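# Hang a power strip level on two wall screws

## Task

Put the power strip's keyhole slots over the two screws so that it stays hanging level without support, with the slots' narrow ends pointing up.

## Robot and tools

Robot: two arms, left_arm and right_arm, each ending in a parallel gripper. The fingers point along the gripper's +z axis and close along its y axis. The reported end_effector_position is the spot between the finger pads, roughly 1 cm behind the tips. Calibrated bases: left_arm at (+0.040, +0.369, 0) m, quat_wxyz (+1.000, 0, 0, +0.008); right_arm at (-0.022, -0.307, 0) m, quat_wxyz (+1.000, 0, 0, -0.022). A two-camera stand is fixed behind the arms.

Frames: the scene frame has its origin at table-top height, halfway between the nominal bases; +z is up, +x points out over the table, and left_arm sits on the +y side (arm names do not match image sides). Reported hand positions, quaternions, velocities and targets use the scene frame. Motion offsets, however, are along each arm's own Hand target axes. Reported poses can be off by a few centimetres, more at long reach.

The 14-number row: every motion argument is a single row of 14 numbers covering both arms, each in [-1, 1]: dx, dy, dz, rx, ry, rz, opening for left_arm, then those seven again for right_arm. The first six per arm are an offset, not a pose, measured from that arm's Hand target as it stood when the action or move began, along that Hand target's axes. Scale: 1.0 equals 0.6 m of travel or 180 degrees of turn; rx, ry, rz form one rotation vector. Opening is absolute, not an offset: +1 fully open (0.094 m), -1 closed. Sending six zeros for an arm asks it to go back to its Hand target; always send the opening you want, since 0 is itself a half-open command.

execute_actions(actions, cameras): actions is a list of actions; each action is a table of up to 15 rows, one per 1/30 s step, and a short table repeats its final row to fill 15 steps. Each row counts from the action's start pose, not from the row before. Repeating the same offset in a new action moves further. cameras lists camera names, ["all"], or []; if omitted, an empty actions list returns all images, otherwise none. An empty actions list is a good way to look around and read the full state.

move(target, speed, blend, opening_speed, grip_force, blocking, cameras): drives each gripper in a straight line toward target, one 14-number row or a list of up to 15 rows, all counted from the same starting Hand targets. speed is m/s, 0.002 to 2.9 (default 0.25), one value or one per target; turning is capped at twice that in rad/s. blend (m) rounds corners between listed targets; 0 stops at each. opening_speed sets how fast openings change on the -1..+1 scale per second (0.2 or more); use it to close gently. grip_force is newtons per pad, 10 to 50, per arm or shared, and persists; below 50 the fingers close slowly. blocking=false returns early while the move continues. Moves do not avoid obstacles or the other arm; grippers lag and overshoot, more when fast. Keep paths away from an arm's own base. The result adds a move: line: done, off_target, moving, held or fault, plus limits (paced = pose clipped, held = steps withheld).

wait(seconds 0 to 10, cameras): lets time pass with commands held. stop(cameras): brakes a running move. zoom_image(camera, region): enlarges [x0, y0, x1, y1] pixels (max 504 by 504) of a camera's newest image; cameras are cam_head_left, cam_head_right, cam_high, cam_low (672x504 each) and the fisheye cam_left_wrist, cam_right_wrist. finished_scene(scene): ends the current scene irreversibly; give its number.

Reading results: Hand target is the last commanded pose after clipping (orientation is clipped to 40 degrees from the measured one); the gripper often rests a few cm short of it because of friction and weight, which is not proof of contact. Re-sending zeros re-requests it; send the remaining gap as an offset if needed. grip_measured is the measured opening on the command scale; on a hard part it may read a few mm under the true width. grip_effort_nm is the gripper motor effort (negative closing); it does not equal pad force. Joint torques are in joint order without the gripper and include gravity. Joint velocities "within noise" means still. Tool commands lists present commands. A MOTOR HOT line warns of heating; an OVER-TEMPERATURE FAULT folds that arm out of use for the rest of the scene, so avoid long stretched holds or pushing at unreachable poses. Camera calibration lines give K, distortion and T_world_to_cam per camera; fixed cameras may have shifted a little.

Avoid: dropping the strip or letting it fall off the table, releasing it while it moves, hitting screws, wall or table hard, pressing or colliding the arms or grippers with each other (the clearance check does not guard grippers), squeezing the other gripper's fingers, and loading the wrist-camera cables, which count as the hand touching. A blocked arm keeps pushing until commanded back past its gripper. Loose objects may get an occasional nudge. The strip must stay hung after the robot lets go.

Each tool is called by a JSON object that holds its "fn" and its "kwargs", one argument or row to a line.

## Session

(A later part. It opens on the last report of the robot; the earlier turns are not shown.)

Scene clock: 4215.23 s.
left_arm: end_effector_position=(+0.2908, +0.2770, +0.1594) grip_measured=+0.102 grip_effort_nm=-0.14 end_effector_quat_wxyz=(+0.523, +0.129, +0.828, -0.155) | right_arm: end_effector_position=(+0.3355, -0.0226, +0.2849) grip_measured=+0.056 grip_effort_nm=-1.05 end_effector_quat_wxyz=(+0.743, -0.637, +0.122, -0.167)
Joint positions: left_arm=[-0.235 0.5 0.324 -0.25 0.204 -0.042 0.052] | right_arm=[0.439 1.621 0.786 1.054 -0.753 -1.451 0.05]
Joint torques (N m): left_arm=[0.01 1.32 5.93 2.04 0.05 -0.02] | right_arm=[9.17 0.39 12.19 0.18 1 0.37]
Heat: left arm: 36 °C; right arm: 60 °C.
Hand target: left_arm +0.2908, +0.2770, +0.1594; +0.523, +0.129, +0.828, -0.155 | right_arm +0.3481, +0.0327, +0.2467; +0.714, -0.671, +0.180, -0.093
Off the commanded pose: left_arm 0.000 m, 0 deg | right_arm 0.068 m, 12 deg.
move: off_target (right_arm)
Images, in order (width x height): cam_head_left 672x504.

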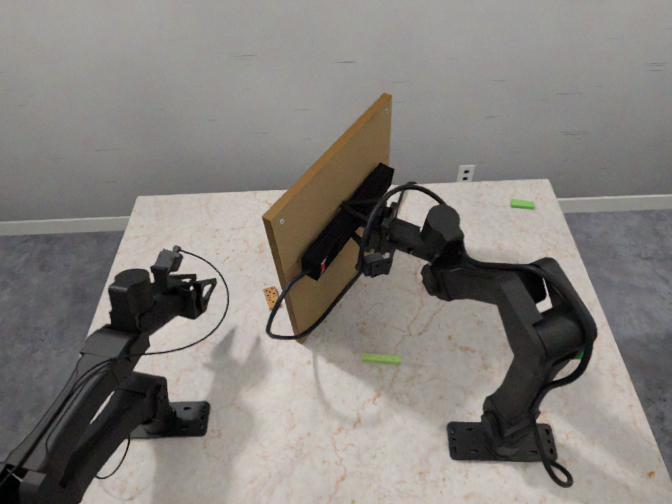

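{"fn": "move", "kwargs": {
  "target": [0,0,0,0,0,0,0.1,-0.004,-0.045,-0.02,0,0,0,-0.5],
  "speed": 0.03,
  "cameras": ["cam_head_left"]
}}

{"fn": "zoom_image", "kwargs": {
  "camera": "cam_head_left",
  "region": [285, 145, 405, 285]
}}

Scene clock: 4226.17 s.
left_arm: end_effector_position=(+0.2908, +0.2770, +0.1594) grip_measured=+0.102 grip_effort_nm=-0.15 end_effector_quat_wxyz=(+0.523, +0.129, +0.828, -0.155) | right_arm: end_effector_position=(+0.3375, -0.0216, +0.2871) grip_measured=+0.056 grip_effort_nm=-1.05 end_effector_quat_wxyz=(+0.728, -0.653, +0.153, -0.141)
Joint positions: left_arm=[-0.235 0.5 0.324 -0.25 0.204 -0.042 0.052] | right_arm=[0.441 1.575 0.824 0.888 -0.749 -1.438 0.05]
Joint torques (N m): left_arm=[-0.13 1.31 6 2.02 0.07 -0.01] | right_arm=[7.17 -1.32 13.57 0.69 0.7 0.31]
Heat: left arm: 36 °C; right arm: 61 °C.
Hand target: left_arm +0.2908, +0.2770, +0.1594; +0.523, +0.129, +0.828, -0.155 | right_arm +0.3442, +0.0203, +0.2733; +0.714, -0.671, +0.180, -0.093
Off the commanded pose: left_arm 0.000 m, 0 deg | right_arm 0.045 m, 7 deg.
move: off_target (right_arm)
Images, in order (width x height): cam_head_left 672x504.

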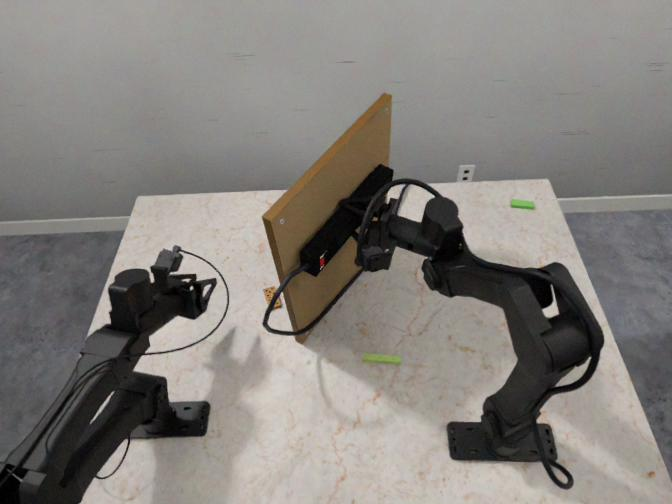

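Scaled by 3.600 from the camera's 672x504 image, which has a finer 960x720 frame.

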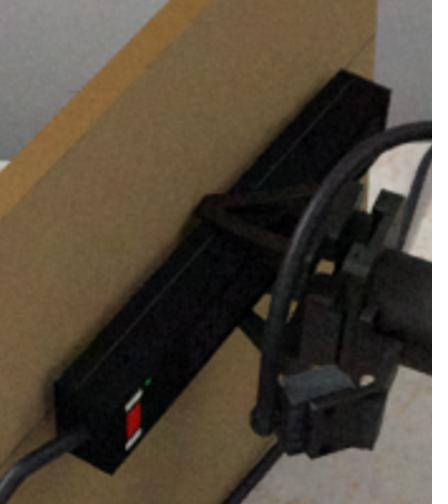

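{"fn": "move", "kwargs": {
  "target": [
    [0,0,0,0,0,0,0.1,0,0.0,-0.03,0,0,-0.006,-0.5],
    [0,0,0,0,0,0,0.1,0,0.016,-0.03,0,0,-0.006,-0.5]
  ],
  "speed": 0.03,
  "cameras": ["cam_head_left"]
}}

{"fn": "zoom_image", "kwargs": {
  "camera": "cam_head_left",
  "region": [285, 145, 405, 285]
}}

Scene clock: 4237.80 s.
left_arm: end_effector_position=(+0.2908, +0.2770, +0.1594) grip_measured=+0.102 grip_effort_nm=-0.15 end_effector_quat_wxyz=(+0.523, +0.129, +0.828, -0.155) | right_arm: end_effector_position=(+0.3371, -0.0223, +0.2876) grip_measured=+0.056 grip_effort_nm=-1.05 end_effector_quat_wxyz=(+0.726, -0.656, +0.150, -0.146)
Joint positions: left_arm=[-0.235 0.5 0.324 -0.25 0.204 -0.042 0.052] | right_arm=[0.44 1.567 0.824 0.873 -0.747 -1.455 0.05]
Joint torques (N m): left_arm=[-0.06 1.32 5.96 2.02 0.05 -0.02] | right_arm=[4.7 -2.52 8.49 1.09 0.33 0.29]
Heat: left arm: 36 °C; right arm: 60 °C.
Hand target: left_arm +0.2908, +0.2770, +0.1594; +0.523, +0.129, +0.828, -0.155 | right_arm +0.3363, +0.0045, +0.2631; +0.713, -0.672, +0.173, -0.099
Off the commanded pose: left_arm 0.000 m, 0 deg | right_arm 0.036 m, 6 deg.
move: off_target (right_arm)
Images, in order (width x height): cam_head_left 672x504.

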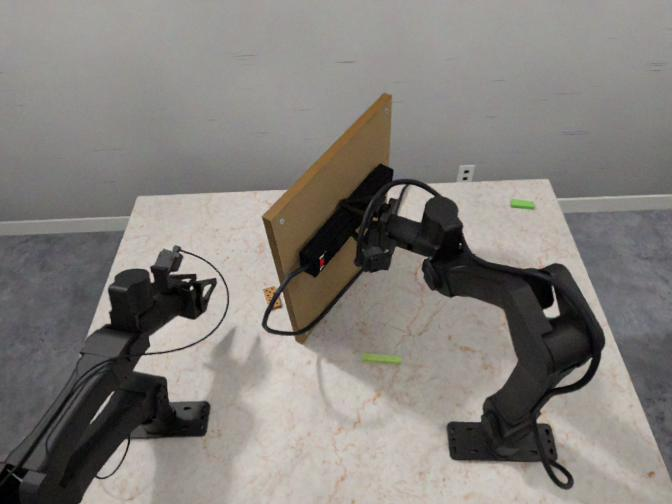

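Scaled by 3.600 from the camera's 672x504 image, which has a finer 960x720 frame.

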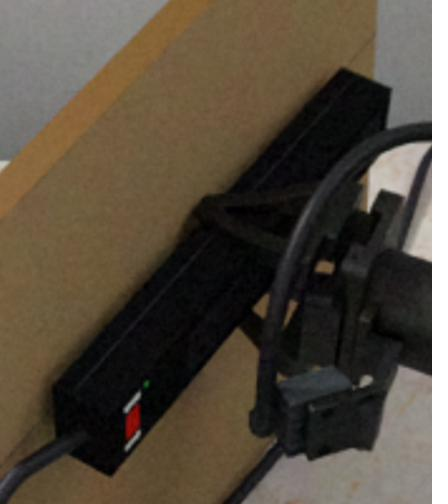

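{"fn": "move", "kwargs": {
  "target": [
    [0,0,0,0,0,0,0.1,-0.01,0.0,0.012,0,0,0.01,-0.5],
    [0,0,0,0,0,0,0.1,-0.006,0.0,0.03,0,-0.015,0.01,-0.5]
  ],
  "speed": 0.03,
  "cameras": ["cam_head_left"]
}}

{"fn": "zoom_image", "kwargs": {
  "camera": "cam_head_left",
  "region": [285, 145, 405, 285]
}}

Scene clock: 4249.77 s.
left_arm: end_effector_position=(+0.2908, +0.2770, +0.1594) grip_measured=+0.102 grip_effort_nm=-0.14 end_effector_quat_wxyz=(+0.523, +0.129, +0.828, -0.155) | right_arm: end_effector_position=(+0.3368, -0.0214, +0.2868) grip_measured=+0.056 grip_effort_nm=-1.05 end_effector_quat_wxyz=(+0.731, -0.652, +0.147, -0.137)
Joint positions: left_arm=[-0.235 0.5 0.324 -0.25 0.204 -0.042 0.052] | right_arm=[0.437 1.585 0.823 0.91 -0.765 -1.43 0.05]
Joint torques (N m): left_arm=[-0.03 1.36 5.96 2.03 0.04 0] | right_arm=[6.91 -0.09 12.52 0.85 0.29 0.37]
Heat: left arm: 36 °C; right arm: 58 °C.
Hand target: left_arm +0.2908, +0.2770, +0.1594; +0.523, +0.129, +0.828, -0.155 | right_arm +0.3398, +0.0225, +0.2642; +0.718, -0.672, +0.167, -0.072
Off the commanded pose: left_arm 0.000 m, 0 deg | right_arm 0.049 m, 8 deg.
move: off_target (right_arm)
Images, in order (width x height): cam_head_left 672x504.

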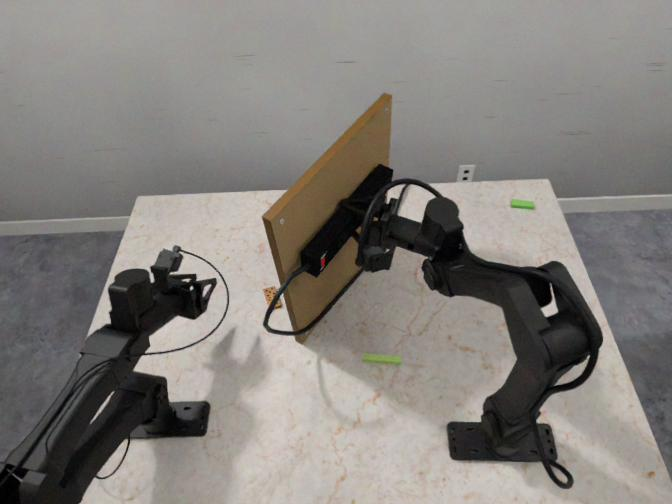

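Scaled by 3.600 from the camera's 672x504 image, which has a finer 960x720 frame.

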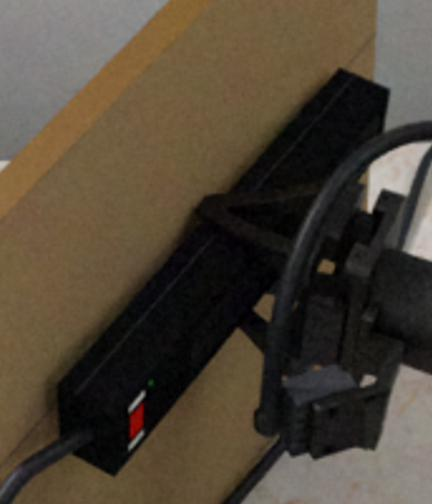

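{"fn": "move", "kwargs": {
  "target": [
    [0,0,0,0,0,0,0.1,0,0.0,-0.055,0,0,-0.003,-0.5],
    [0,0,0,0,0,0,0.1,0,0.015,-0.055,0,0,-0.003,-0.5]
  ],
  "speed": 0.03,
  "cameras": ["cam_head_left"]
}}

{"fn": "zoom_image", "kwargs": {
  "camera": "cam_head_left",
  "region": [285, 145, 405, 285]
}}

Scene clock: 4259.27 s.
left_arm: end_effector_position=(+0.2908, +0.2770, +0.1594) grip_measured=+0.102 grip_effort_nm=-0.15 end_effector_quat_wxyz=(+0.523, +0.129, +0.828, -0.155) | right_arm: end_effector_position=(+0.3358, -0.0227, +0.2749) grip_measured=+0.056 grip_effort_nm=-1.05 end_effector_quat_wxyz=(+0.726, -0.659, +0.148, -0.128)
Joint positions: left_arm=[-0.235 0.5 0.324 -0.25 0.204 -0.042 0.052] | right_arm=[0.429 1.597 0.806 0.913 -0.786 -1.438 0.05]
Joint torques (N m): left_arm=[-0.1 1.35 5.98 2.02 0.04 -0.02] | right_arm=[2.48 -4.53 6.52 1.24 -0.26 0.45]
Heat: left arm: 36 °C; right arm: 58 °C.
Hand target: left_arm +0.2908, +0.2770, +0.1594; +0.523, +0.129, +0.828, -0.155 | right_arm +0.3277, -0.0078, +0.2538; +0.718, -0.672, +0.164, -0.076
Off the commanded pose: left_arm 0.000 m, 0 deg | right_arm 0.027 m, 7 deg.
move: off_target (right_arm)
Images, in order (width x height): cam_head_left 672x504.

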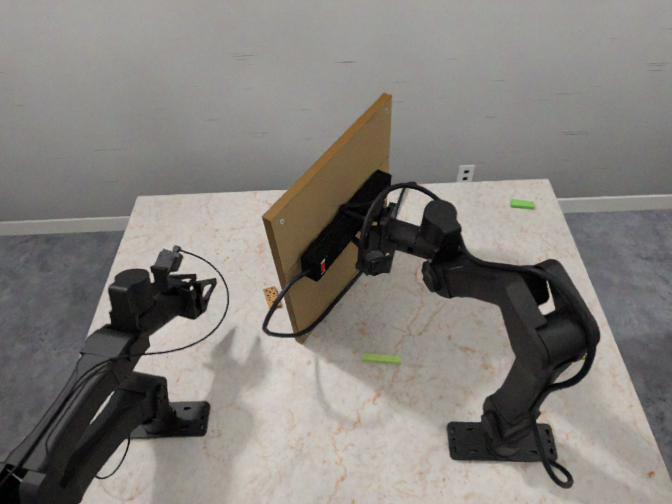

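Scaled by 3.600 from the camera's 672x504 image, which has a finer 960x720 frame.

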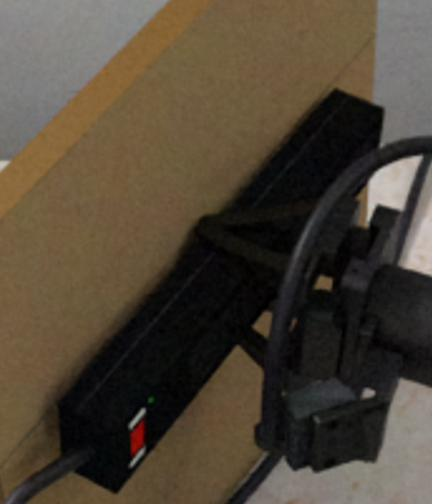

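{"fn": "move", "kwargs": {
  "target": [0,0,0,0,0,0,0.1,0,-0.02,-0.028,0,0,0,-0.5],
  "speed": 0.03,
  "cameras": ["cam_head_left"]
}}

{"fn": "zoom_image", "kwargs": {
  "camera": "cam_head_left",
  "region": [285, 145, 405, 285]
}}

Scene clock: 4270.00 s.
left_arm: end_effector_position=(+0.2908, +0.2770, +0.1594) grip_measured=+0.102 grip_effort_nm=-0.15 end_effector_quat_wxyz=(+0.523, +0.129, +0.828, -0.155) | right_arm: end_effector_position=(+0.3291, -0.0230, +0.2483) grip_measured=+0.056 grip_effort_nm=-1.05 end_effector_quat_wxyz=(+0.705, -0.683, +0.174, -0.078)
Joint positions: left_arm=[-0.235 0.5 0.324 -0.25 0.204 -0.042 0.052] | right_arm=[0.42 1.597 0.788 0.817 -0.836 -1.426 0.05]
Joint torques (N m): left_arm=[-0.05 1.39 5.98 2.01 0.03 0] | right_arm=[-0.09 -9.16 7.06 1.77 -0.21 0.33]
Heat: left arm: 36 °C; right arm: 57 °C.
Hand target: left_arm +0.2908, +0.2770, +0.1594; +0.523, +0.129, +0.828, -0.155 | right_arm +0.3233, -0.0246, +0.2651; +0.718, -0.672, +0.164, -0.076
Off the commanded pose: left_arm 0.000 m, 0 deg | right_arm 0.018 m, 2 deg.
move: off_target (right_arm)
Images, in order (width x height): cam_head_left 672x504.

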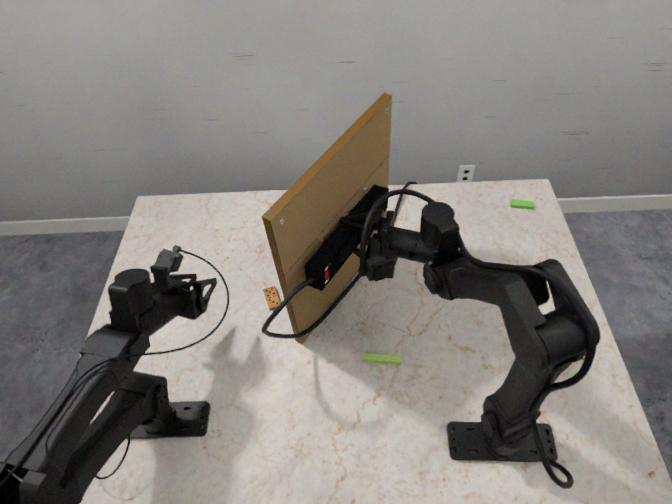

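Scaled by 3.600 from the camera's 672x504 image, which has a finer 960x720 frame.

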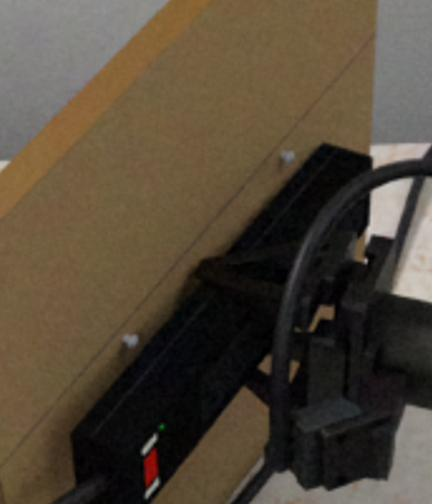

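{"fn": "move", "kwargs": {
  "target": [
    [0,0,0,0,0,0,0.1,0,-0.03,-0.025,0,0.045,0.01,-0.5]
  ],
  "speed": 0.06
}}

{"fn": "move", "kwargs": {
  "target": [0,0,0,0,0,0,0.1,0,-0.04,0,0,0,0,-0.5],
  "speed": 0.06,
  "cameras": ["cam_head_left"]
}}

{"fn": "zoom_image", "kwargs": {
  "camera": "cam_head_left",
  "region": [285, 145, 405, 285]
}}

Scene clock: 4285.83 s.
left_arm: end_effector_position=(+0.2908, +0.2770, +0.1594) grip_measured=+0.102 grip_effort_nm=-0.14 end_effector_quat_wxyz=(+0.523, +0.129, +0.828, -0.155) | right_arm: end_effector_position=(+0.3308, -0.0423, +0.2555) grip_measured=+0.056 grip_effort_nm=-1.05 end_effector_quat_wxyz=(+0.683, -0.680, +0.243, -0.109)
Joint positions: left_arm=[-0.235 0.5 0.324 -0.25 0.204 -0.042 0.052] | right_arm=[0.42 1.462 0.754 0.652 -0.693 -1.422 0.05]
Joint torques (N m): left_arm=[-0.05 1.4 5.98 2.02 0.04 -0.01] | right_arm=[1.01 -9.76 7.43 1.94 -0.11 0.4]
Heat: left arm: 36 °C; right arm: 57 °C.
Hand target: left_arm +0.2908, +0.2770, +0.1594; +0.523, +0.129, +0.828, -0.155 | right_arm +0.3203, -0.0402, +0.2823; +0.706, -0.663, +0.225, -0.112
Off the commanded pose: left_arm 0.000 m, 0 deg | right_arm 0.029 m, 4 deg.
move: off_target (right_arm)

Scene clock: 4287.00 s.
left_arm: end_effector_position=(+0.2908, +0.2770, +0.1594) grip_measured=+0.102 grip_effort_nm=-0.14 end_effector_quat_wxyz=(+0.523, +0.129, +0.828, -0.155) | right_arm: end_effector_position=(+0.3275, -0.0436, +0.2600) grip_measured=+0.056 grip_effort_nm=-1.05 end_effector_quat_wxyz=(+0.673, -0.688, +0.255, -0.097)
Joint positions: left_arm=[-0.235 0.5 0.324 -0.25 0.204 -0.042 0.052] | right_arm=[0.42 1.425 0.781 0.545 -0.693 -1.422 0.05]
Joint torques (N m): left_arm=[-0.06 1.31 5.96 2.03 0.04 -0.02] | right_arm=[0.06 -9.47 11.33 1.97 -0.32 0.34]
Heat: left arm: 36 °C; right arm: 57 °C.
Hand target: left_arm +0.2908, +0.2770, +0.1594; +0.523, +0.129, +0.828, -0.155 | right_arm +0.3237, -0.0425, +0.3059; +0.706, -0.663, +0.225, -0.112
Off the commanded pose: left_arm 0.000 m, 0 deg | right_arm 0.046 m, 6 deg.
move: off_target (right_arm)
Images, in order (width x height): cam_head_left 672x504.

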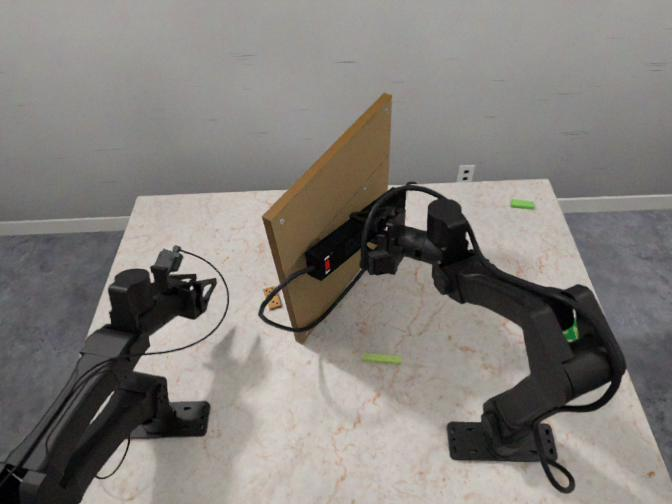

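Scaled by 3.600 from the camera's 672x504 image, which has a finer 960x720 frame.

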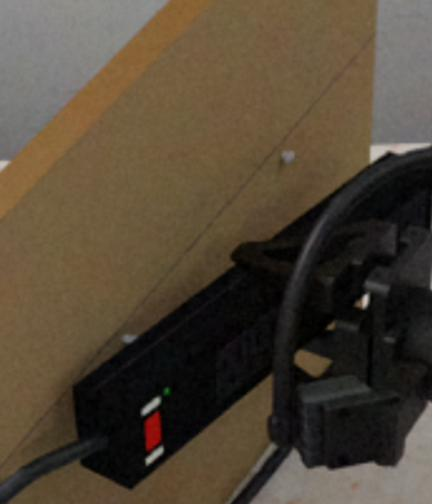

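{"fn": "move", "kwargs": {
  "target": [
    [0,0,0,0,0,0,0.1,0,0,-0.025,0,0,0,-0.5],
    [0,0,0,0,0,0,0.1,0,-0.005,-0.025,0,-0.03,-0.04,-0.5]
  ],
  "speed": 0.06,
  "cameras": ["cam_head_left"]
}}

{"fn": "zoom_image", "kwargs": {
  "camera": "cam_head_left",
  "region": [285, 145, 405, 285]
}}

Scene clock: 4300.87 s.
left_arm: end_effector_position=(+0.2908, +0.2770, +0.1594) grip_measured=+0.102 grip_effort_nm=-0.15 end_effector_quat_wxyz=(+0.523, +0.129, +0.828, -0.155) | right_arm: end_effector_position=(+0.3139, -0.0581, +0.2773) grip_measured=+0.056 grip_effort_nm=-1.05 end_effector_quat_wxyz=(+0.685, -0.698, +0.179, -0.108)
Joint positions: left_arm=[-0.235 0.5 0.324 -0.25 0.204 -0.042 0.052] | right_arm=[0.345 1.385 0.781 0.546 -0.861 -1.52 0.05]
Joint torques (N m): left_arm=[0.02 1.36 5.96 2.01 0.05 -0.03] | right_arm=[-0.32 -5.15 11.66 2.08 -0.32 0.26]
Heat: left arm: 36 °C; right arm: 59 °C.
Hand target: left_arm +0.2908, +0.2770, +0.1594; +0.523, +0.129, +0.828, -0.155 | right_arm +0.3170, -0.0561, +0.3086; +0.707, -0.680, +0.149, -0.124
Off the commanded pose: left_arm 0.000 m, 0 deg | right_arm 0.031 m, 5 deg.
move: off_target (right_arm)
Images, in order (width x height): cam_head_left 672x504.

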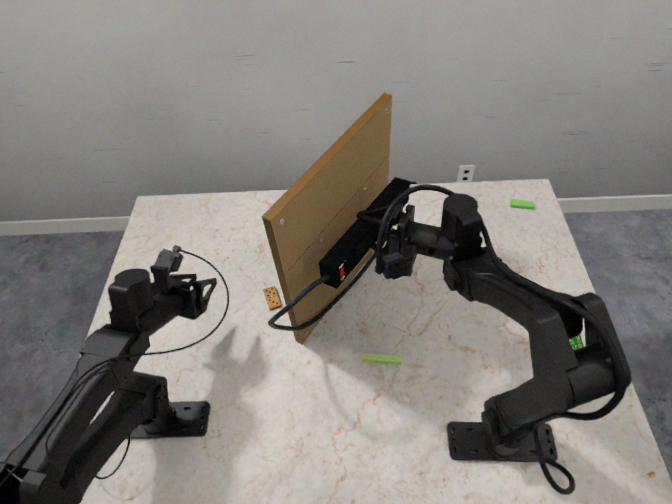

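Scaled by 3.600 from the camera's 672x504 image, which has a finer 960x720 frame.

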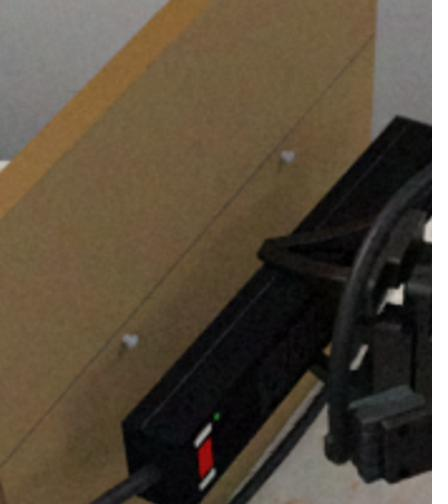

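{"fn": "move", "kwargs": {
  "target": [0,0,0,0,0,0,0.1,0,-0.012,0,0,0.005,-0.008,-0.5],
  "speed": 0.06
}}

{"fn": "move", "kwargs": {
  "target": [0,0,0,0,0,0,0.1,0,-0.01,0.03,0,0,0,-0.5],
  "speed": 0.06,
  "cameras": ["cam_head_left"]
}}

{"fn": "zoom_image", "kwargs": {
  "camera": "cam_head_left",
  "region": [285, 145, 405, 285]
}}

Scene clock: 4314.40 s.
left_arm: end_effector_position=(+0.2908, +0.2770, +0.1594) grip_measured=+0.102 grip_effort_nm=-0.14 end_effector_quat_wxyz=(+0.523, +0.129, +0.828, -0.155) | right_arm: end_effector_position=(+0.3169, -0.0579, +0.2866) grip_measured=+0.056 grip_effort_nm=-1.05 end_effector_quat_wxyz=(+0.687, -0.696, +0.167, -0.125)
Joint positions: left_arm=[-0.235 0.5 0.324 -0.25 0.204 -0.042 0.052] | right_arm=[0.345 1.385 0.802 0.546 -0.855 -1.542 0.05]
Joint torques (N m): left_arm=[-0.06 1.35 5.97 2.03 0.03 -0.02] | right_arm=[0.14 -6.57 11.14 1.77 -0.17 0.27]
Heat: left arm: 36 °C; right arm: 61 °C.
Hand target: left_arm +0.2908, +0.2770, +0.1594; +0.523, +0.129, +0.828, -0.155 | right_arm +0.3172, -0.0564, +0.3158; +0.704, -0.681, +0.146, -0.139
Off the commanded pose: left_arm 0.000 m, 0 deg | right_arm 0.029 m, 4 deg.
move: off_target (right_arm)

Scene clock: 4315.37 s.
left_arm: end_effector_position=(+0.2908, +0.2770, +0.1594) grip_measured=+0.102 grip_effort_nm=-0.15 end_effector_quat_wxyz=(+0.523, +0.129, +0.828, -0.155) | right_arm: end_effector_position=(+0.3242, -0.0464, +0.2996) grip_measured=+0.056 grip_effort_nm=-1.05 end_effector_quat_wxyz=(+0.689, -0.693, +0.163, -0.136)
Joint positions: left_arm=[-0.235 0.5 0.324 -0.25 0.204 -0.042 0.052] | right_arm=[0.379 1.408 0.864 0.523 -0.81 -1.549 0.05]
Joint torques (N m): left_arm=[-0.02 1.33 5.98 2.02 0.07 -0.02] | right_arm=[0.87 -5.31 11.36 1.82 -0.17 0.28]
Heat: left arm: 36 °C; right arm: 61 °C.
Hand target: left_arm +0.2908, +0.2770, +0.1594; +0.523, +0.129, +0.828, -0.155 | right_arm +0.3243, -0.0401, +0.3223; +0.704, -0.681, +0.146, -0.139
Off the commanded pose: left_arm 0.000 m, 0 deg | right_arm 0.024 m, 3 deg.
move: off_target (right_arm)
Images, in order (width x height): cam_head_left 672x504.

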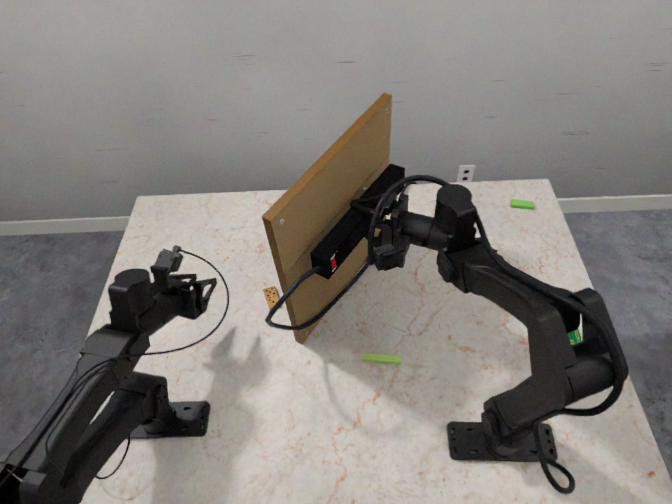

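Scaled by 3.600 from the camera's 672x504 image, which has a finer 960x720 frame.

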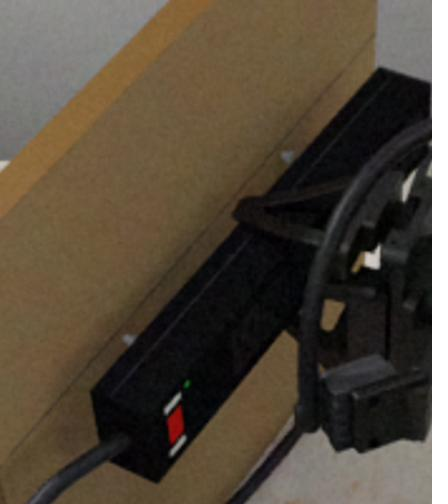

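{"fn": "move", "kwargs": {
  "target": [
    [0,0,0,0,0,0,0.1,0,0.012,0.01,0,-0.012,0,-0.5],
    [0,0,0,0,0,0,0.1,0,0.016,0.024,0,-0.012,0,-0.5]
  ],
  "speed": 0.05,
  "cameras": ["cam_head_left"]
}}

{"fn": "zoom_image", "kwargs": {
  "camera": "cam_head_left",
  "region": [285, 145, 405, 285]
}}

Scene clock: 4323.20 s.
left_arm: end_effector_position=(+0.2908, +0.2770, +0.1594) grip_measured=+0.102 grip_effort_nm=-0.14 end_effector_quat_wxyz=(+0.523, +0.129, +0.828, -0.155) | right_arm: end_effector_position=(+0.3285, -0.0337, +0.2846) grip_measured=+0.056 grip_effort_nm=-1.05 end_effector_quat_wxyz=(+0.685, -0.702, +0.159, -0.114)
Joint positions: left_arm=[-0.235 0.5 0.324 -0.25 0.204 -0.042 0.052] | right_arm=[0.4 1.474 0.883 0.54 -0.827 -1.55 0.05]
Joint torques (N m): left_arm=[-0.03 1.33 5.96 2.02 0.05 -0.01] | right_arm=[0.96 -5.86 11.55 2.11 -0.19 0.29]
Heat: left arm: 36 °C; right arm: 60 °C.
Hand target: left_arm +0.2908, +0.2770, +0.1594; +0.523, +0.129, +0.828, -0.155 | right_arm +0.3301, -0.0266, +0.3131; +0.707, -0.683, +0.133, -0.126
Off the commanded pose: left_arm 0.000 m, 0 deg | right_arm 0.029 m, 5 deg.
move: off_target (right_arm)
Images, in order (width x height): cam_head_left 672x504.

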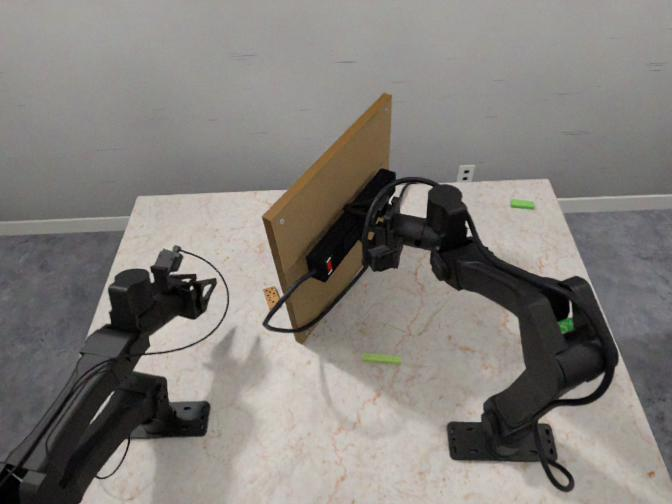

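Scaled by 3.600 from the camera's 672x504 image, which has a finer 960x720 frame.

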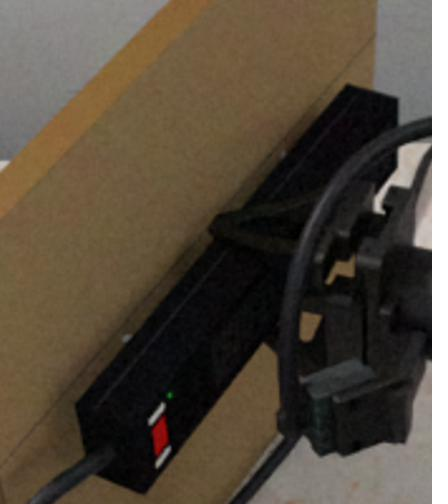

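{"fn": "move", "kwargs": {
  "target": [0,0,0,0,0,0,0.1,0,-0.012,0.0,0,0.008,0,-0.5],
  "speed": 0.05,
  "cameras": ["cam_head_left"]
}}

{"fn": "zoom_image", "kwargs": {
  "camera": "cam_head_left",
  "region": [285, 145, 405, 285]
}}

Scene clock: 4332.90 s.
left_arm: end_effector_position=(+0.2908, +0.2770, +0.1594) grip_measured=+0.102 grip_effort_nm=-0.15 end_effector_quat_wxyz=(+0.523, +0.129, +0.828, -0.155) | right_arm: end_effector_position=(+0.3329, -0.0327, +0.2895) grip_measured=+0.056 grip_effort_nm=-1.05 end_effector_quat_wxyz=(+0.685, -0.698, +0.164, -0.126)
Joint positions: left_arm=[-0.235 0.5 0.324 -0.25 0.204 -0.042 0.052] | right_arm=[0.408 1.474 0.895 0.538 -0.794 -1.55 0.05]
Joint torques (N m): left_arm=[-0.09 1.33 5.96 2 0.04 -0.02] | right_arm=[0.96 -7.51 11.36 1.84 -0.15 0.3]
Heat: left arm: 36 °C; right arm: 61 °C.
Hand target: left_arm +0.2908, +0.2770, +0.1594; +0.523, +0.129, +0.828, -0.155 | right_arm +0.3300, -0.0268, +0.3204; +0.705, -0.682, +0.142, -0.134
Off the commanded pose: left_arm 0.000 m, 0 deg | right_arm 0.032 m, 4 deg.
move: off_target (right_arm)
Images, in order (width x height): cam_head_left 672x504.

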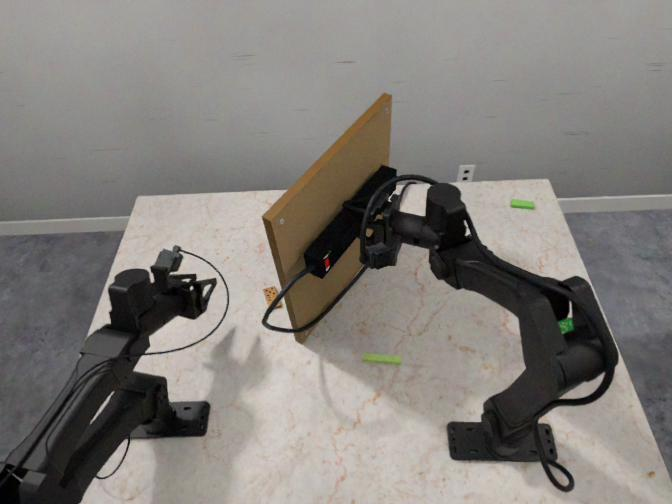

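Scaled by 3.600 from the camera's 672x504 image, which has a finer 960x720 frame.

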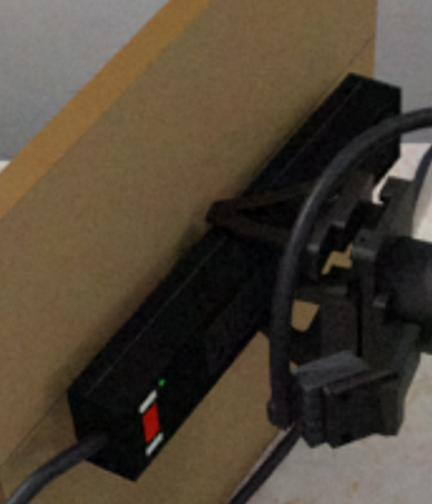

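{"fn": "move", "kwargs": {
  "target": [
    [0,0,0,0,0,0,0.1,-0.01,-0.006,0.0,0,0,0,-0.5],
    [0,0,0,0,0,0,0.1,-0.01,-0.006,0.03,0,0,0,-0.5]
  ],
  "speed": 0.03,
  "cameras": ["cam_head_left"]
}}

{"fn": "zoom_image", "kwargs": {
  "camera": "cam_head_left",
  "region": [285, 145, 405, 285]
}}

Scene clock: 4342.80 s.
left_arm: end_effector_position=(+0.2908, +0.2770, +0.1594) grip_measured=+0.102 grip_effort_nm=-0.14 end_effector_quat_wxyz=(+0.523, +0.129, +0.828, -0.155) | right_arm: end_effector_position=(+0.3296, -0.0190, +0.2977) grip_measured=+0.056 grip_effort_nm=-1.05 end_effector_quat_wxyz=(+0.686, -0.699, +0.159, -0.129)
Joint positions: left_arm=[-0.235 0.5 0.324 -0.25 0.204 -0.042 0.052] | right_arm=[0.453 1.474 0.926 0.512 -0.752 -1.558 0.05]
Joint torques (N m): left_arm=[-0.08 1.39 5.94 2.03 0.05 -0.02] | right_arm=[1.63 -5.39 12.48 1.94 -0.01 0.33]
Heat: left arm: 36 °C; right arm: 60 °C.
Hand target: left_arm +0.2908, +0.2770, +0.1594; +0.523, +0.129, +0.828, -0.155 | right_arm +0.3314, -0.0081, +0.3246; +0.705, -0.682, +0.142, -0.134
Off the commanded pose: left_arm 0.000 m, 0 deg | right_arm 0.029 m, 4 deg.
move: off_target (right_arm)
Images, in order (width x height): cam_head_left 672x504.

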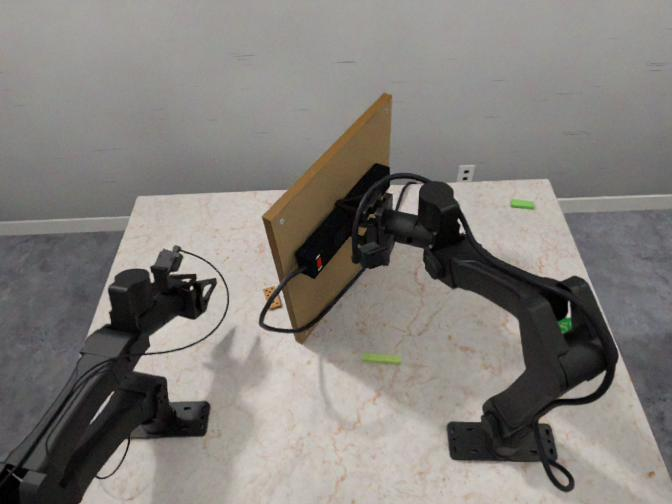

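Scaled by 3.600 from the camera's 672x504 image, which has a finer 960x720 frame.

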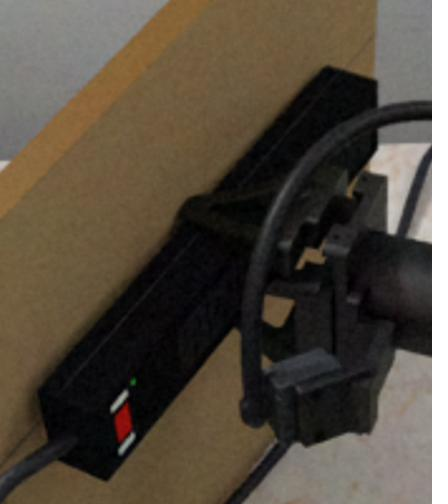

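{"fn": "move", "kwargs": {
  "target": [
    [0,0,0,0,0,0,0.1,0.01,0,0.0,0,-0.004,0,-0.5],
    [0,0,0,0,0,0,0.1,0.02,0,0.0,0,-0.004,0,-0.5]
  ],
  "speed": 0.02,
  "cameras": ["cam_head_left"]
}}

{"fn": "zoom_image", "kwargs": {
  "camera": "cam_head_left",
  "region": [285, 145, 405, 285]
}}

Scene clock: 4351.97 s.
left_arm: end_effector_position=(+0.2908, +0.2770, +0.1594) grip_measured=+0.102 grip_effort_nm=-0.15 end_effector_quat_wxyz=(+0.523, +0.129, +0.828, -0.155) | right_arm: end_effector_position=(+0.3304, -0.0192, +0.2975) grip_measured=+0.056 grip_effort_nm=-1.05 end_effector_quat_wxyz=(+0.687, -0.702, +0.146, -0.115)
Joint positions: left_arm=[-0.235 0.5 0.324 -0.25 0.204 -0.042 0.052] | right_arm=[0.435 1.495 0.948 0.506 -0.809 -1.562 0.05]
Joint torques (N m): left_arm=[-0.09 1.36 5.97 2.01 0.05 -0.01] | right_arm=[0.66 -4.16 13.29 2.02 0.12 0.4]
Heat: left arm: 36 °C; right arm: 61 °C.
Hand target: left_arm +0.2908, +0.2770, +0.1594; +0.523, +0.129, +0.828, -0.155 | right_arm +0.3426, -0.0127, +0.3244; +0.706, -0.682, +0.137, -0.130
Off the commanded pose: left_arm 0.000 m, 0 deg | right_arm 0.030 m, 4 deg.
move: off_target (right_arm)
Images, in order (width x height): cam_head_left 672x504.

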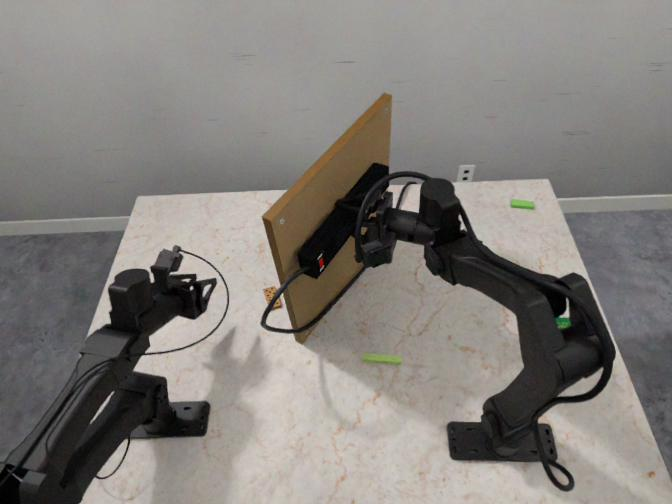

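Scaled by 3.600 from the camera's 672x504 image, which has a finer 960x720 frame.

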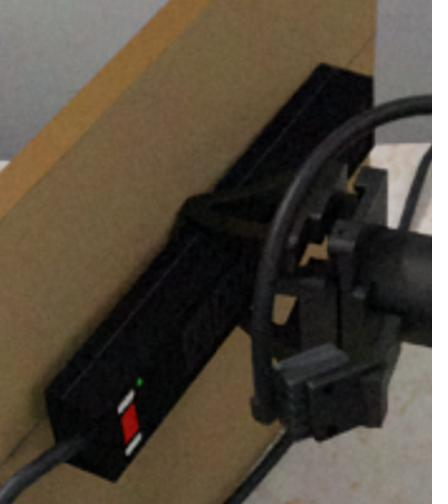

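{"fn": "move", "kwargs": {
  "target": [0,0,0,0,0,0,0.1,-0.012,0.025,0.014,0,0.004,0.006,-0.5],
  "speed": 0.025,
  "cameras": ["cam_head_left"]
}}

{"fn": "zoom_image", "kwargs": {
  "camera": "cam_head_left",
  "region": [285, 145, 405, 285]
}}

Scene clock: 4359.83 s.
left_arm: end_effector_position=(+0.2908, +0.2770, +0.1594) grip_measured=+0.102 grip_effort_nm=-0.14 end_effector_quat_wxyz=(+0.523, +0.129, +0.828, -0.155) | right_arm: end_effector_position=(+0.3307, -0.0186, +0.2976) grip_measured=+0.056 grip_effort_nm=-1.05 end_effector_quat_wxyz=(+0.688, -0.701, +0.147, -0.116)
Joint positions: left_arm=[-0.235 0.5 0.324 -0.25 0.204 -0.042 0.052] | right_arm=[0.437 1.497 0.948 0.51 -0.804 -1.56 0.05]
Joint torques (N m): left_arm=[-0.06 1.32 5.96 2.02 0.06 -0.02] | right_arm=[3.44 -3.22 9.94 2.46 0.68 0.54]
Heat: left arm: 36 °C; right arm: 61 °C.
Hand target: left_arm +0.2908, +0.2770, +0.1594; +0.523, +0.129, +0.828, -0.155 | right_arm +0.3388, -0.0016, +0.3098; +0.706, -0.680, +0.148, -0.128
Off the commanded pose: left_arm 0.000 m, 0 deg | right_arm 0.022 m, 3 deg.
move: off_target (right_arm)
Images, in order (width x height): cam_head_left 672x504.

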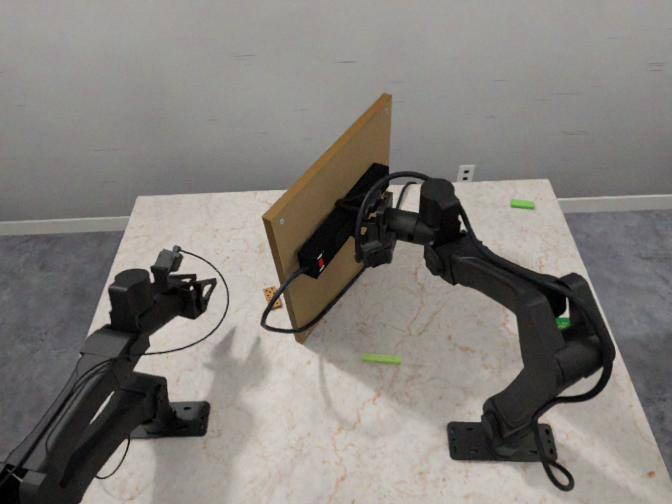

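Scaled by 3.600 from the camera's 672x504 image, which has a finer 960x720 frame.

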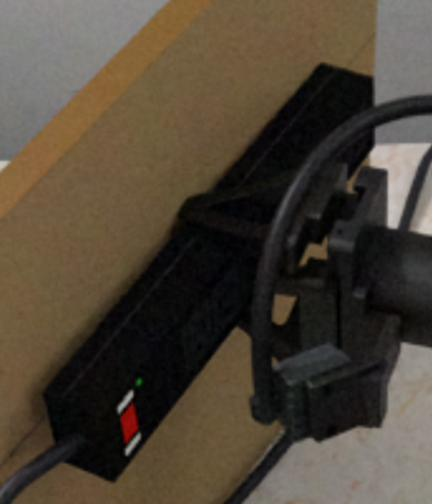

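{"fn": "move", "kwargs": {
  "target": [0,0,0,0,0,0,0.1,-0.004,0.025,0.008,-0.01,0,0.006,-0.5],
  "speed": 0.025,
  "cameras": ["cam_head_left"]
}}

{"fn": "zoom_image", "kwargs": {
  "camera": "cam_head_left",
  "region": [285, 145, 405, 285]
}}

Scene clock: 4370.87 s.
left_arm: end_effector_position=(+0.2908, +0.2770, +0.1594) grip_measured=+0.102 grip_effort_nm=-0.14 end_effector_quat_wxyz=(+0.523, +0.129, +0.828, -0.155) | right_arm: end_effector_position=(+0.3309, -0.0180, +0.2964) grip_measured=+0.056 grip_effort_nm=-1.05 end_effector_quat_wxyz=(+0.689, -0.699, +0.147, -0.119)
Joint positions: left_arm=[-0.235 0.5 0.324 -0.25 0.204 -0.042 0.052] | right_arm=[0.44 1.499 0.938 0.53 -0.796 -1.557 0.05]
Joint torques (N m): left_arm=[-0.03 1.4 5.89 2.02 0.04 -0.03] | right_arm=[4.6 -2.22 9.57 2.14 0.76 0.43]
Heat: left arm: 36 °C; right arm: 59 °C.
Hand target: left_arm +0.2908, +0.2770, +0.1594; +0.523, +0.129, +0.828, -0.155 | right_arm +0.3382, +0.0043, +0.2950; +0.697, -0.690, +0.157, -0.119
Off the commanded pose: left_arm 0.000 m, 0 deg | right_arm 0.024 m, 2 deg.
move: off_target (right_arm)
Images, in order (width x height): cam_head_left 672x504.

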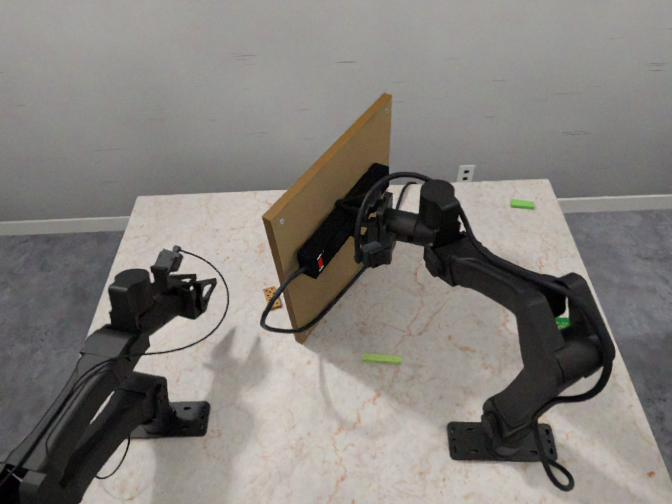

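Scaled by 3.600 from the camera's 672x504 image, which has a finer 960x720 frame.

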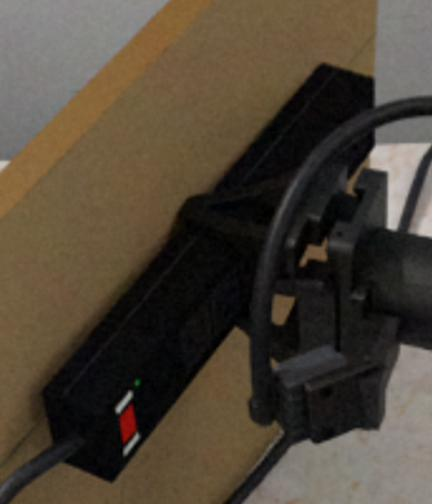

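{"fn": "move", "kwargs": {
  "target": [0,0,0,0,0,0,0.1,0,0.03,0.0,-0.01,0,0,-0.5],
  "speed": 0.025,
  "cameras": ["cam_head_left"]
}}

{"fn": "zoom_image", "kwargs": {
  "camera": "cam_head_left",
  "region": [285, 145, 405, 285]
}}

Scene clock: 4377.53 s.
left_arm: end_effector_position=(+0.2908, +0.2770, +0.1594) grip_measured=+0.102 grip_effort_nm=-0.14 end_effector_quat_wxyz=(+0.523, +0.129, +0.828, -0.155) | right_arm: end_effector_position=(+0.3312, -0.0177, +0.2949) grip_measured=+0.056 grip_effort_nm=-1.05 end_effector_quat_wxyz=(+0.693, -0.695, +0.143, -0.127)
Joint positions: left_arm=[-0.235 0.5 0.324 -0.25 0.204 -0.042 0.052] | right_arm=[0.444 1.505 0.92 0.576 -0.786 -1.555 0.05]
Joint torques (N m): left_arm=[-0.09 1.35 5.98 2.02 0.04 0] | right_arm=[4.49 -1.58 8.5 1.68 0.72 0.06]
Heat: left arm: 36 °C; right arm: 59 °C.
Hand target: left_arm +0.2908, +0.2770, +0.1594; +0.523, +0.129, +0.828, -0.155 | right_arm +0.3373, +0.0047, +0.2771; +0.686, -0.701, +0.158, -0.116
Off the commanded pose: left_arm 0.000 m, 0 deg | right_arm 0.029 m, 2 deg.
move: off_target (right_arm)
Images, in order (width x height): cam_head_left 672x504.

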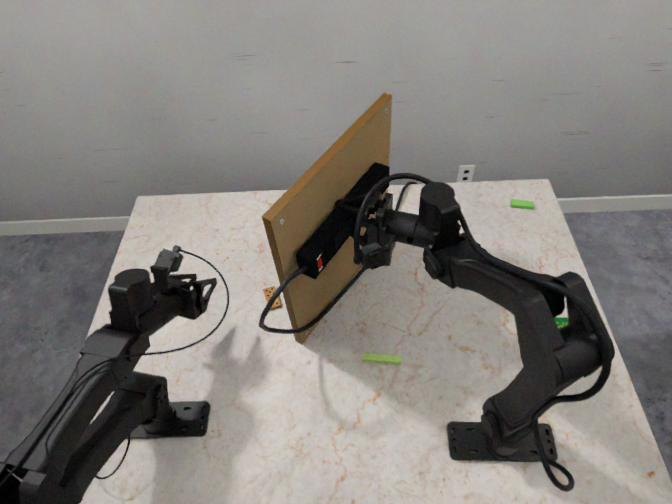

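Scaled by 3.600 from the camera's 672x504 image, which has a finer 960x720 frame.

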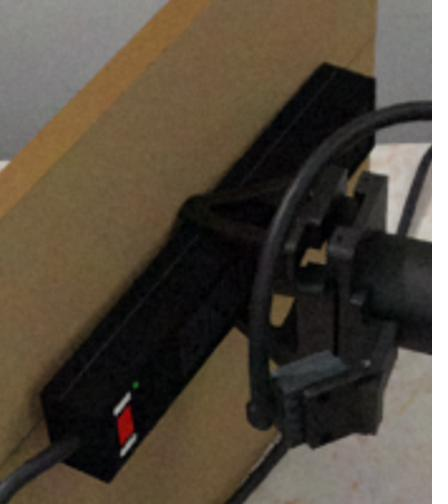

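{"fn": "move", "kwargs": {
  "target": [
    [0,0,0,0,0,0,0.1,0,0.02,-0.008,-0.01,0,0.0,-0.5],
    [0,0,0,0,0,0,0.1,0.014,0.03,-0.008,-0.01,0,0.0,-0.5],
    [0,0,0,0,0,0,0.1,-0.008,0.03,-0.008,-0.01,0,0.0,-0.5]
  ],
  "speed": 0.03,
  "cameras": ["cam_head_left"]
}}

{"fn": "zoom_image", "kwargs": {
  "camera": "cam_head_left",
  "region": [285, 145, 405, 285]
}}

Scene clock: 4387.13 s.
left_arm: end_effector_position=(+0.2908, +0.2770, +0.1594) grip_measured=+0.102 grip_effort_nm=-0.14 end_effector_quat_wxyz=(+0.523, +0.129, +0.828, -0.155) | right_arm: end_effector_position=(+0.3309, -0.0166, +0.2869) grip_measured=+0.056 grip_effort_nm=-1.05 end_effector_quat_wxyz=(+0.693, -0.694, +0.123, -0.152)
Joint positions: left_arm=[-0.235 0.5 0.324 -0.25 0.204 -0.042 0.052] | right_arm=[0.45 1.52 0.883 0.647 -0.773 -1.603 0.05]
Joint torques (N m): left_arm=[-0.03 1.4 5.97 2.02 0.05 -0.01] | right_arm=[4.11 -3.85 7.15 1.01 0.53 0.28]
Heat: left arm: 36 °C; right arm: 58 °C.
Hand target: left_arm +0.2908, +0.2770, +0.1594; +0.523, +0.129, +0.828, -0.155 | right_arm +0.3299, +0.0020, +0.2594; +0.675, -0.712, +0.160, -0.114
Off the commanded pose: left_arm 0.000 m, 0 deg | right_arm 0.033 m, 7 deg.
move: off_target (right_arm)
Images, in order (width x height): cam_head_left 672x504.

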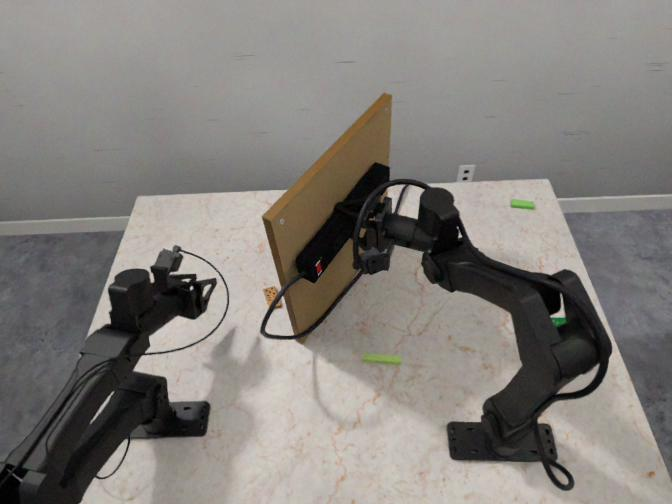

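Scaled by 3.600 from the camera's 672x504 image, which has a finer 960x720 frame.

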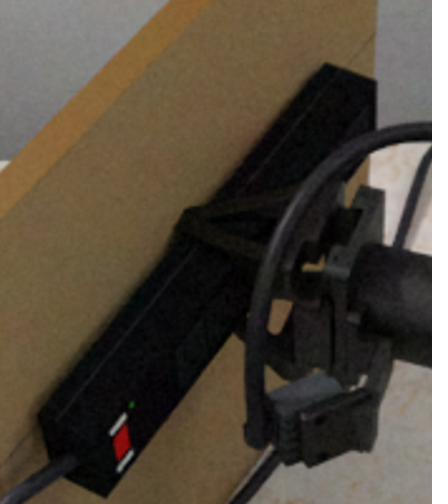

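{"fn": "move", "kwargs": {
  "target": [
    [0,0,0,0,0,0,0.1,0.006,0.0,0.01,0,0,0.025,-0.5],
    [0,0,0,0,0,0,0.1,0.006,0.01,0.01,0,0,0.045,-0.5]
  ],
  "speed": 0.03,
  "cameras": ["cam_head_left"]
}}

{"fn": "zoom_image", "kwargs": {
  "camera": "cam_head_left",
  "region": [285, 145, 405, 285]
}}

Scene clock: 4399.23 s.
left_arm: end_effector_position=(+0.2908, +0.2770, +0.1594) grip_measured=+0.102 grip_effort_nm=-0.15 end_effector_quat_wxyz=(+0.523, +0.129, +0.828, -0.155) | right_arm: end_effector_position=(+0.3297, -0.0159, +0.2876) grip_measured=+0.056 grip_effort_nm=-1.05 end_effector_quat_wxyz=(+0.702, -0.685, +0.145, -0.128)
Joint positions: left_arm=[-0.235 0.5 0.324 -0.25 0.204 -0.042 0.052] | right_arm=[0.453 1.522 0.874 0.675 -0.772 -1.523 0.05]
Joint torques (N m): left_arm=[-0.05 1.33 5.97 2.02 0.04 -0.02] | right_arm=[4.15 -1.68 7.69 1.01 0.63 0.91]
Heat: left arm: 36 °C; right arm: 57 °C.
Hand target: left_arm +0.2908, +0.2770, +0.1594; +0.523, +0.129, +0.828, -0.155 | right_arm +0.3351, +0.0058, +0.2530; +0.681, -0.698, +0.210, -0.066
Off the commanded pose: left_arm 0.000 m, 0 deg | right_arm 0.041 m, 11 deg.
move: off_target (right_arm)
Images, in order (width x height): cam_head_left 672x504.

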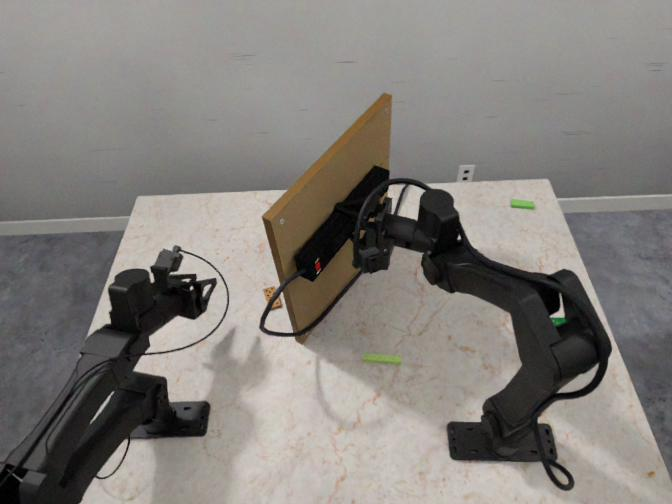

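Scaled by 3.600 from the camera's 672x504 image, which has a finer 960x720 frame.

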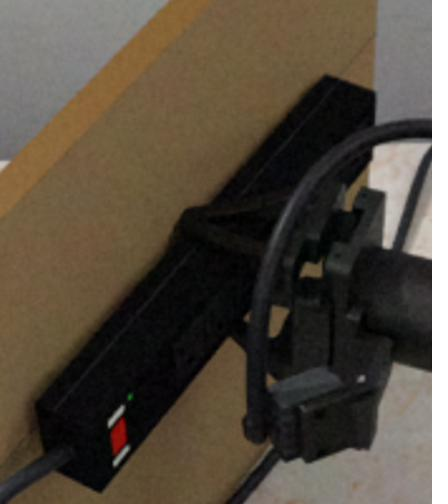

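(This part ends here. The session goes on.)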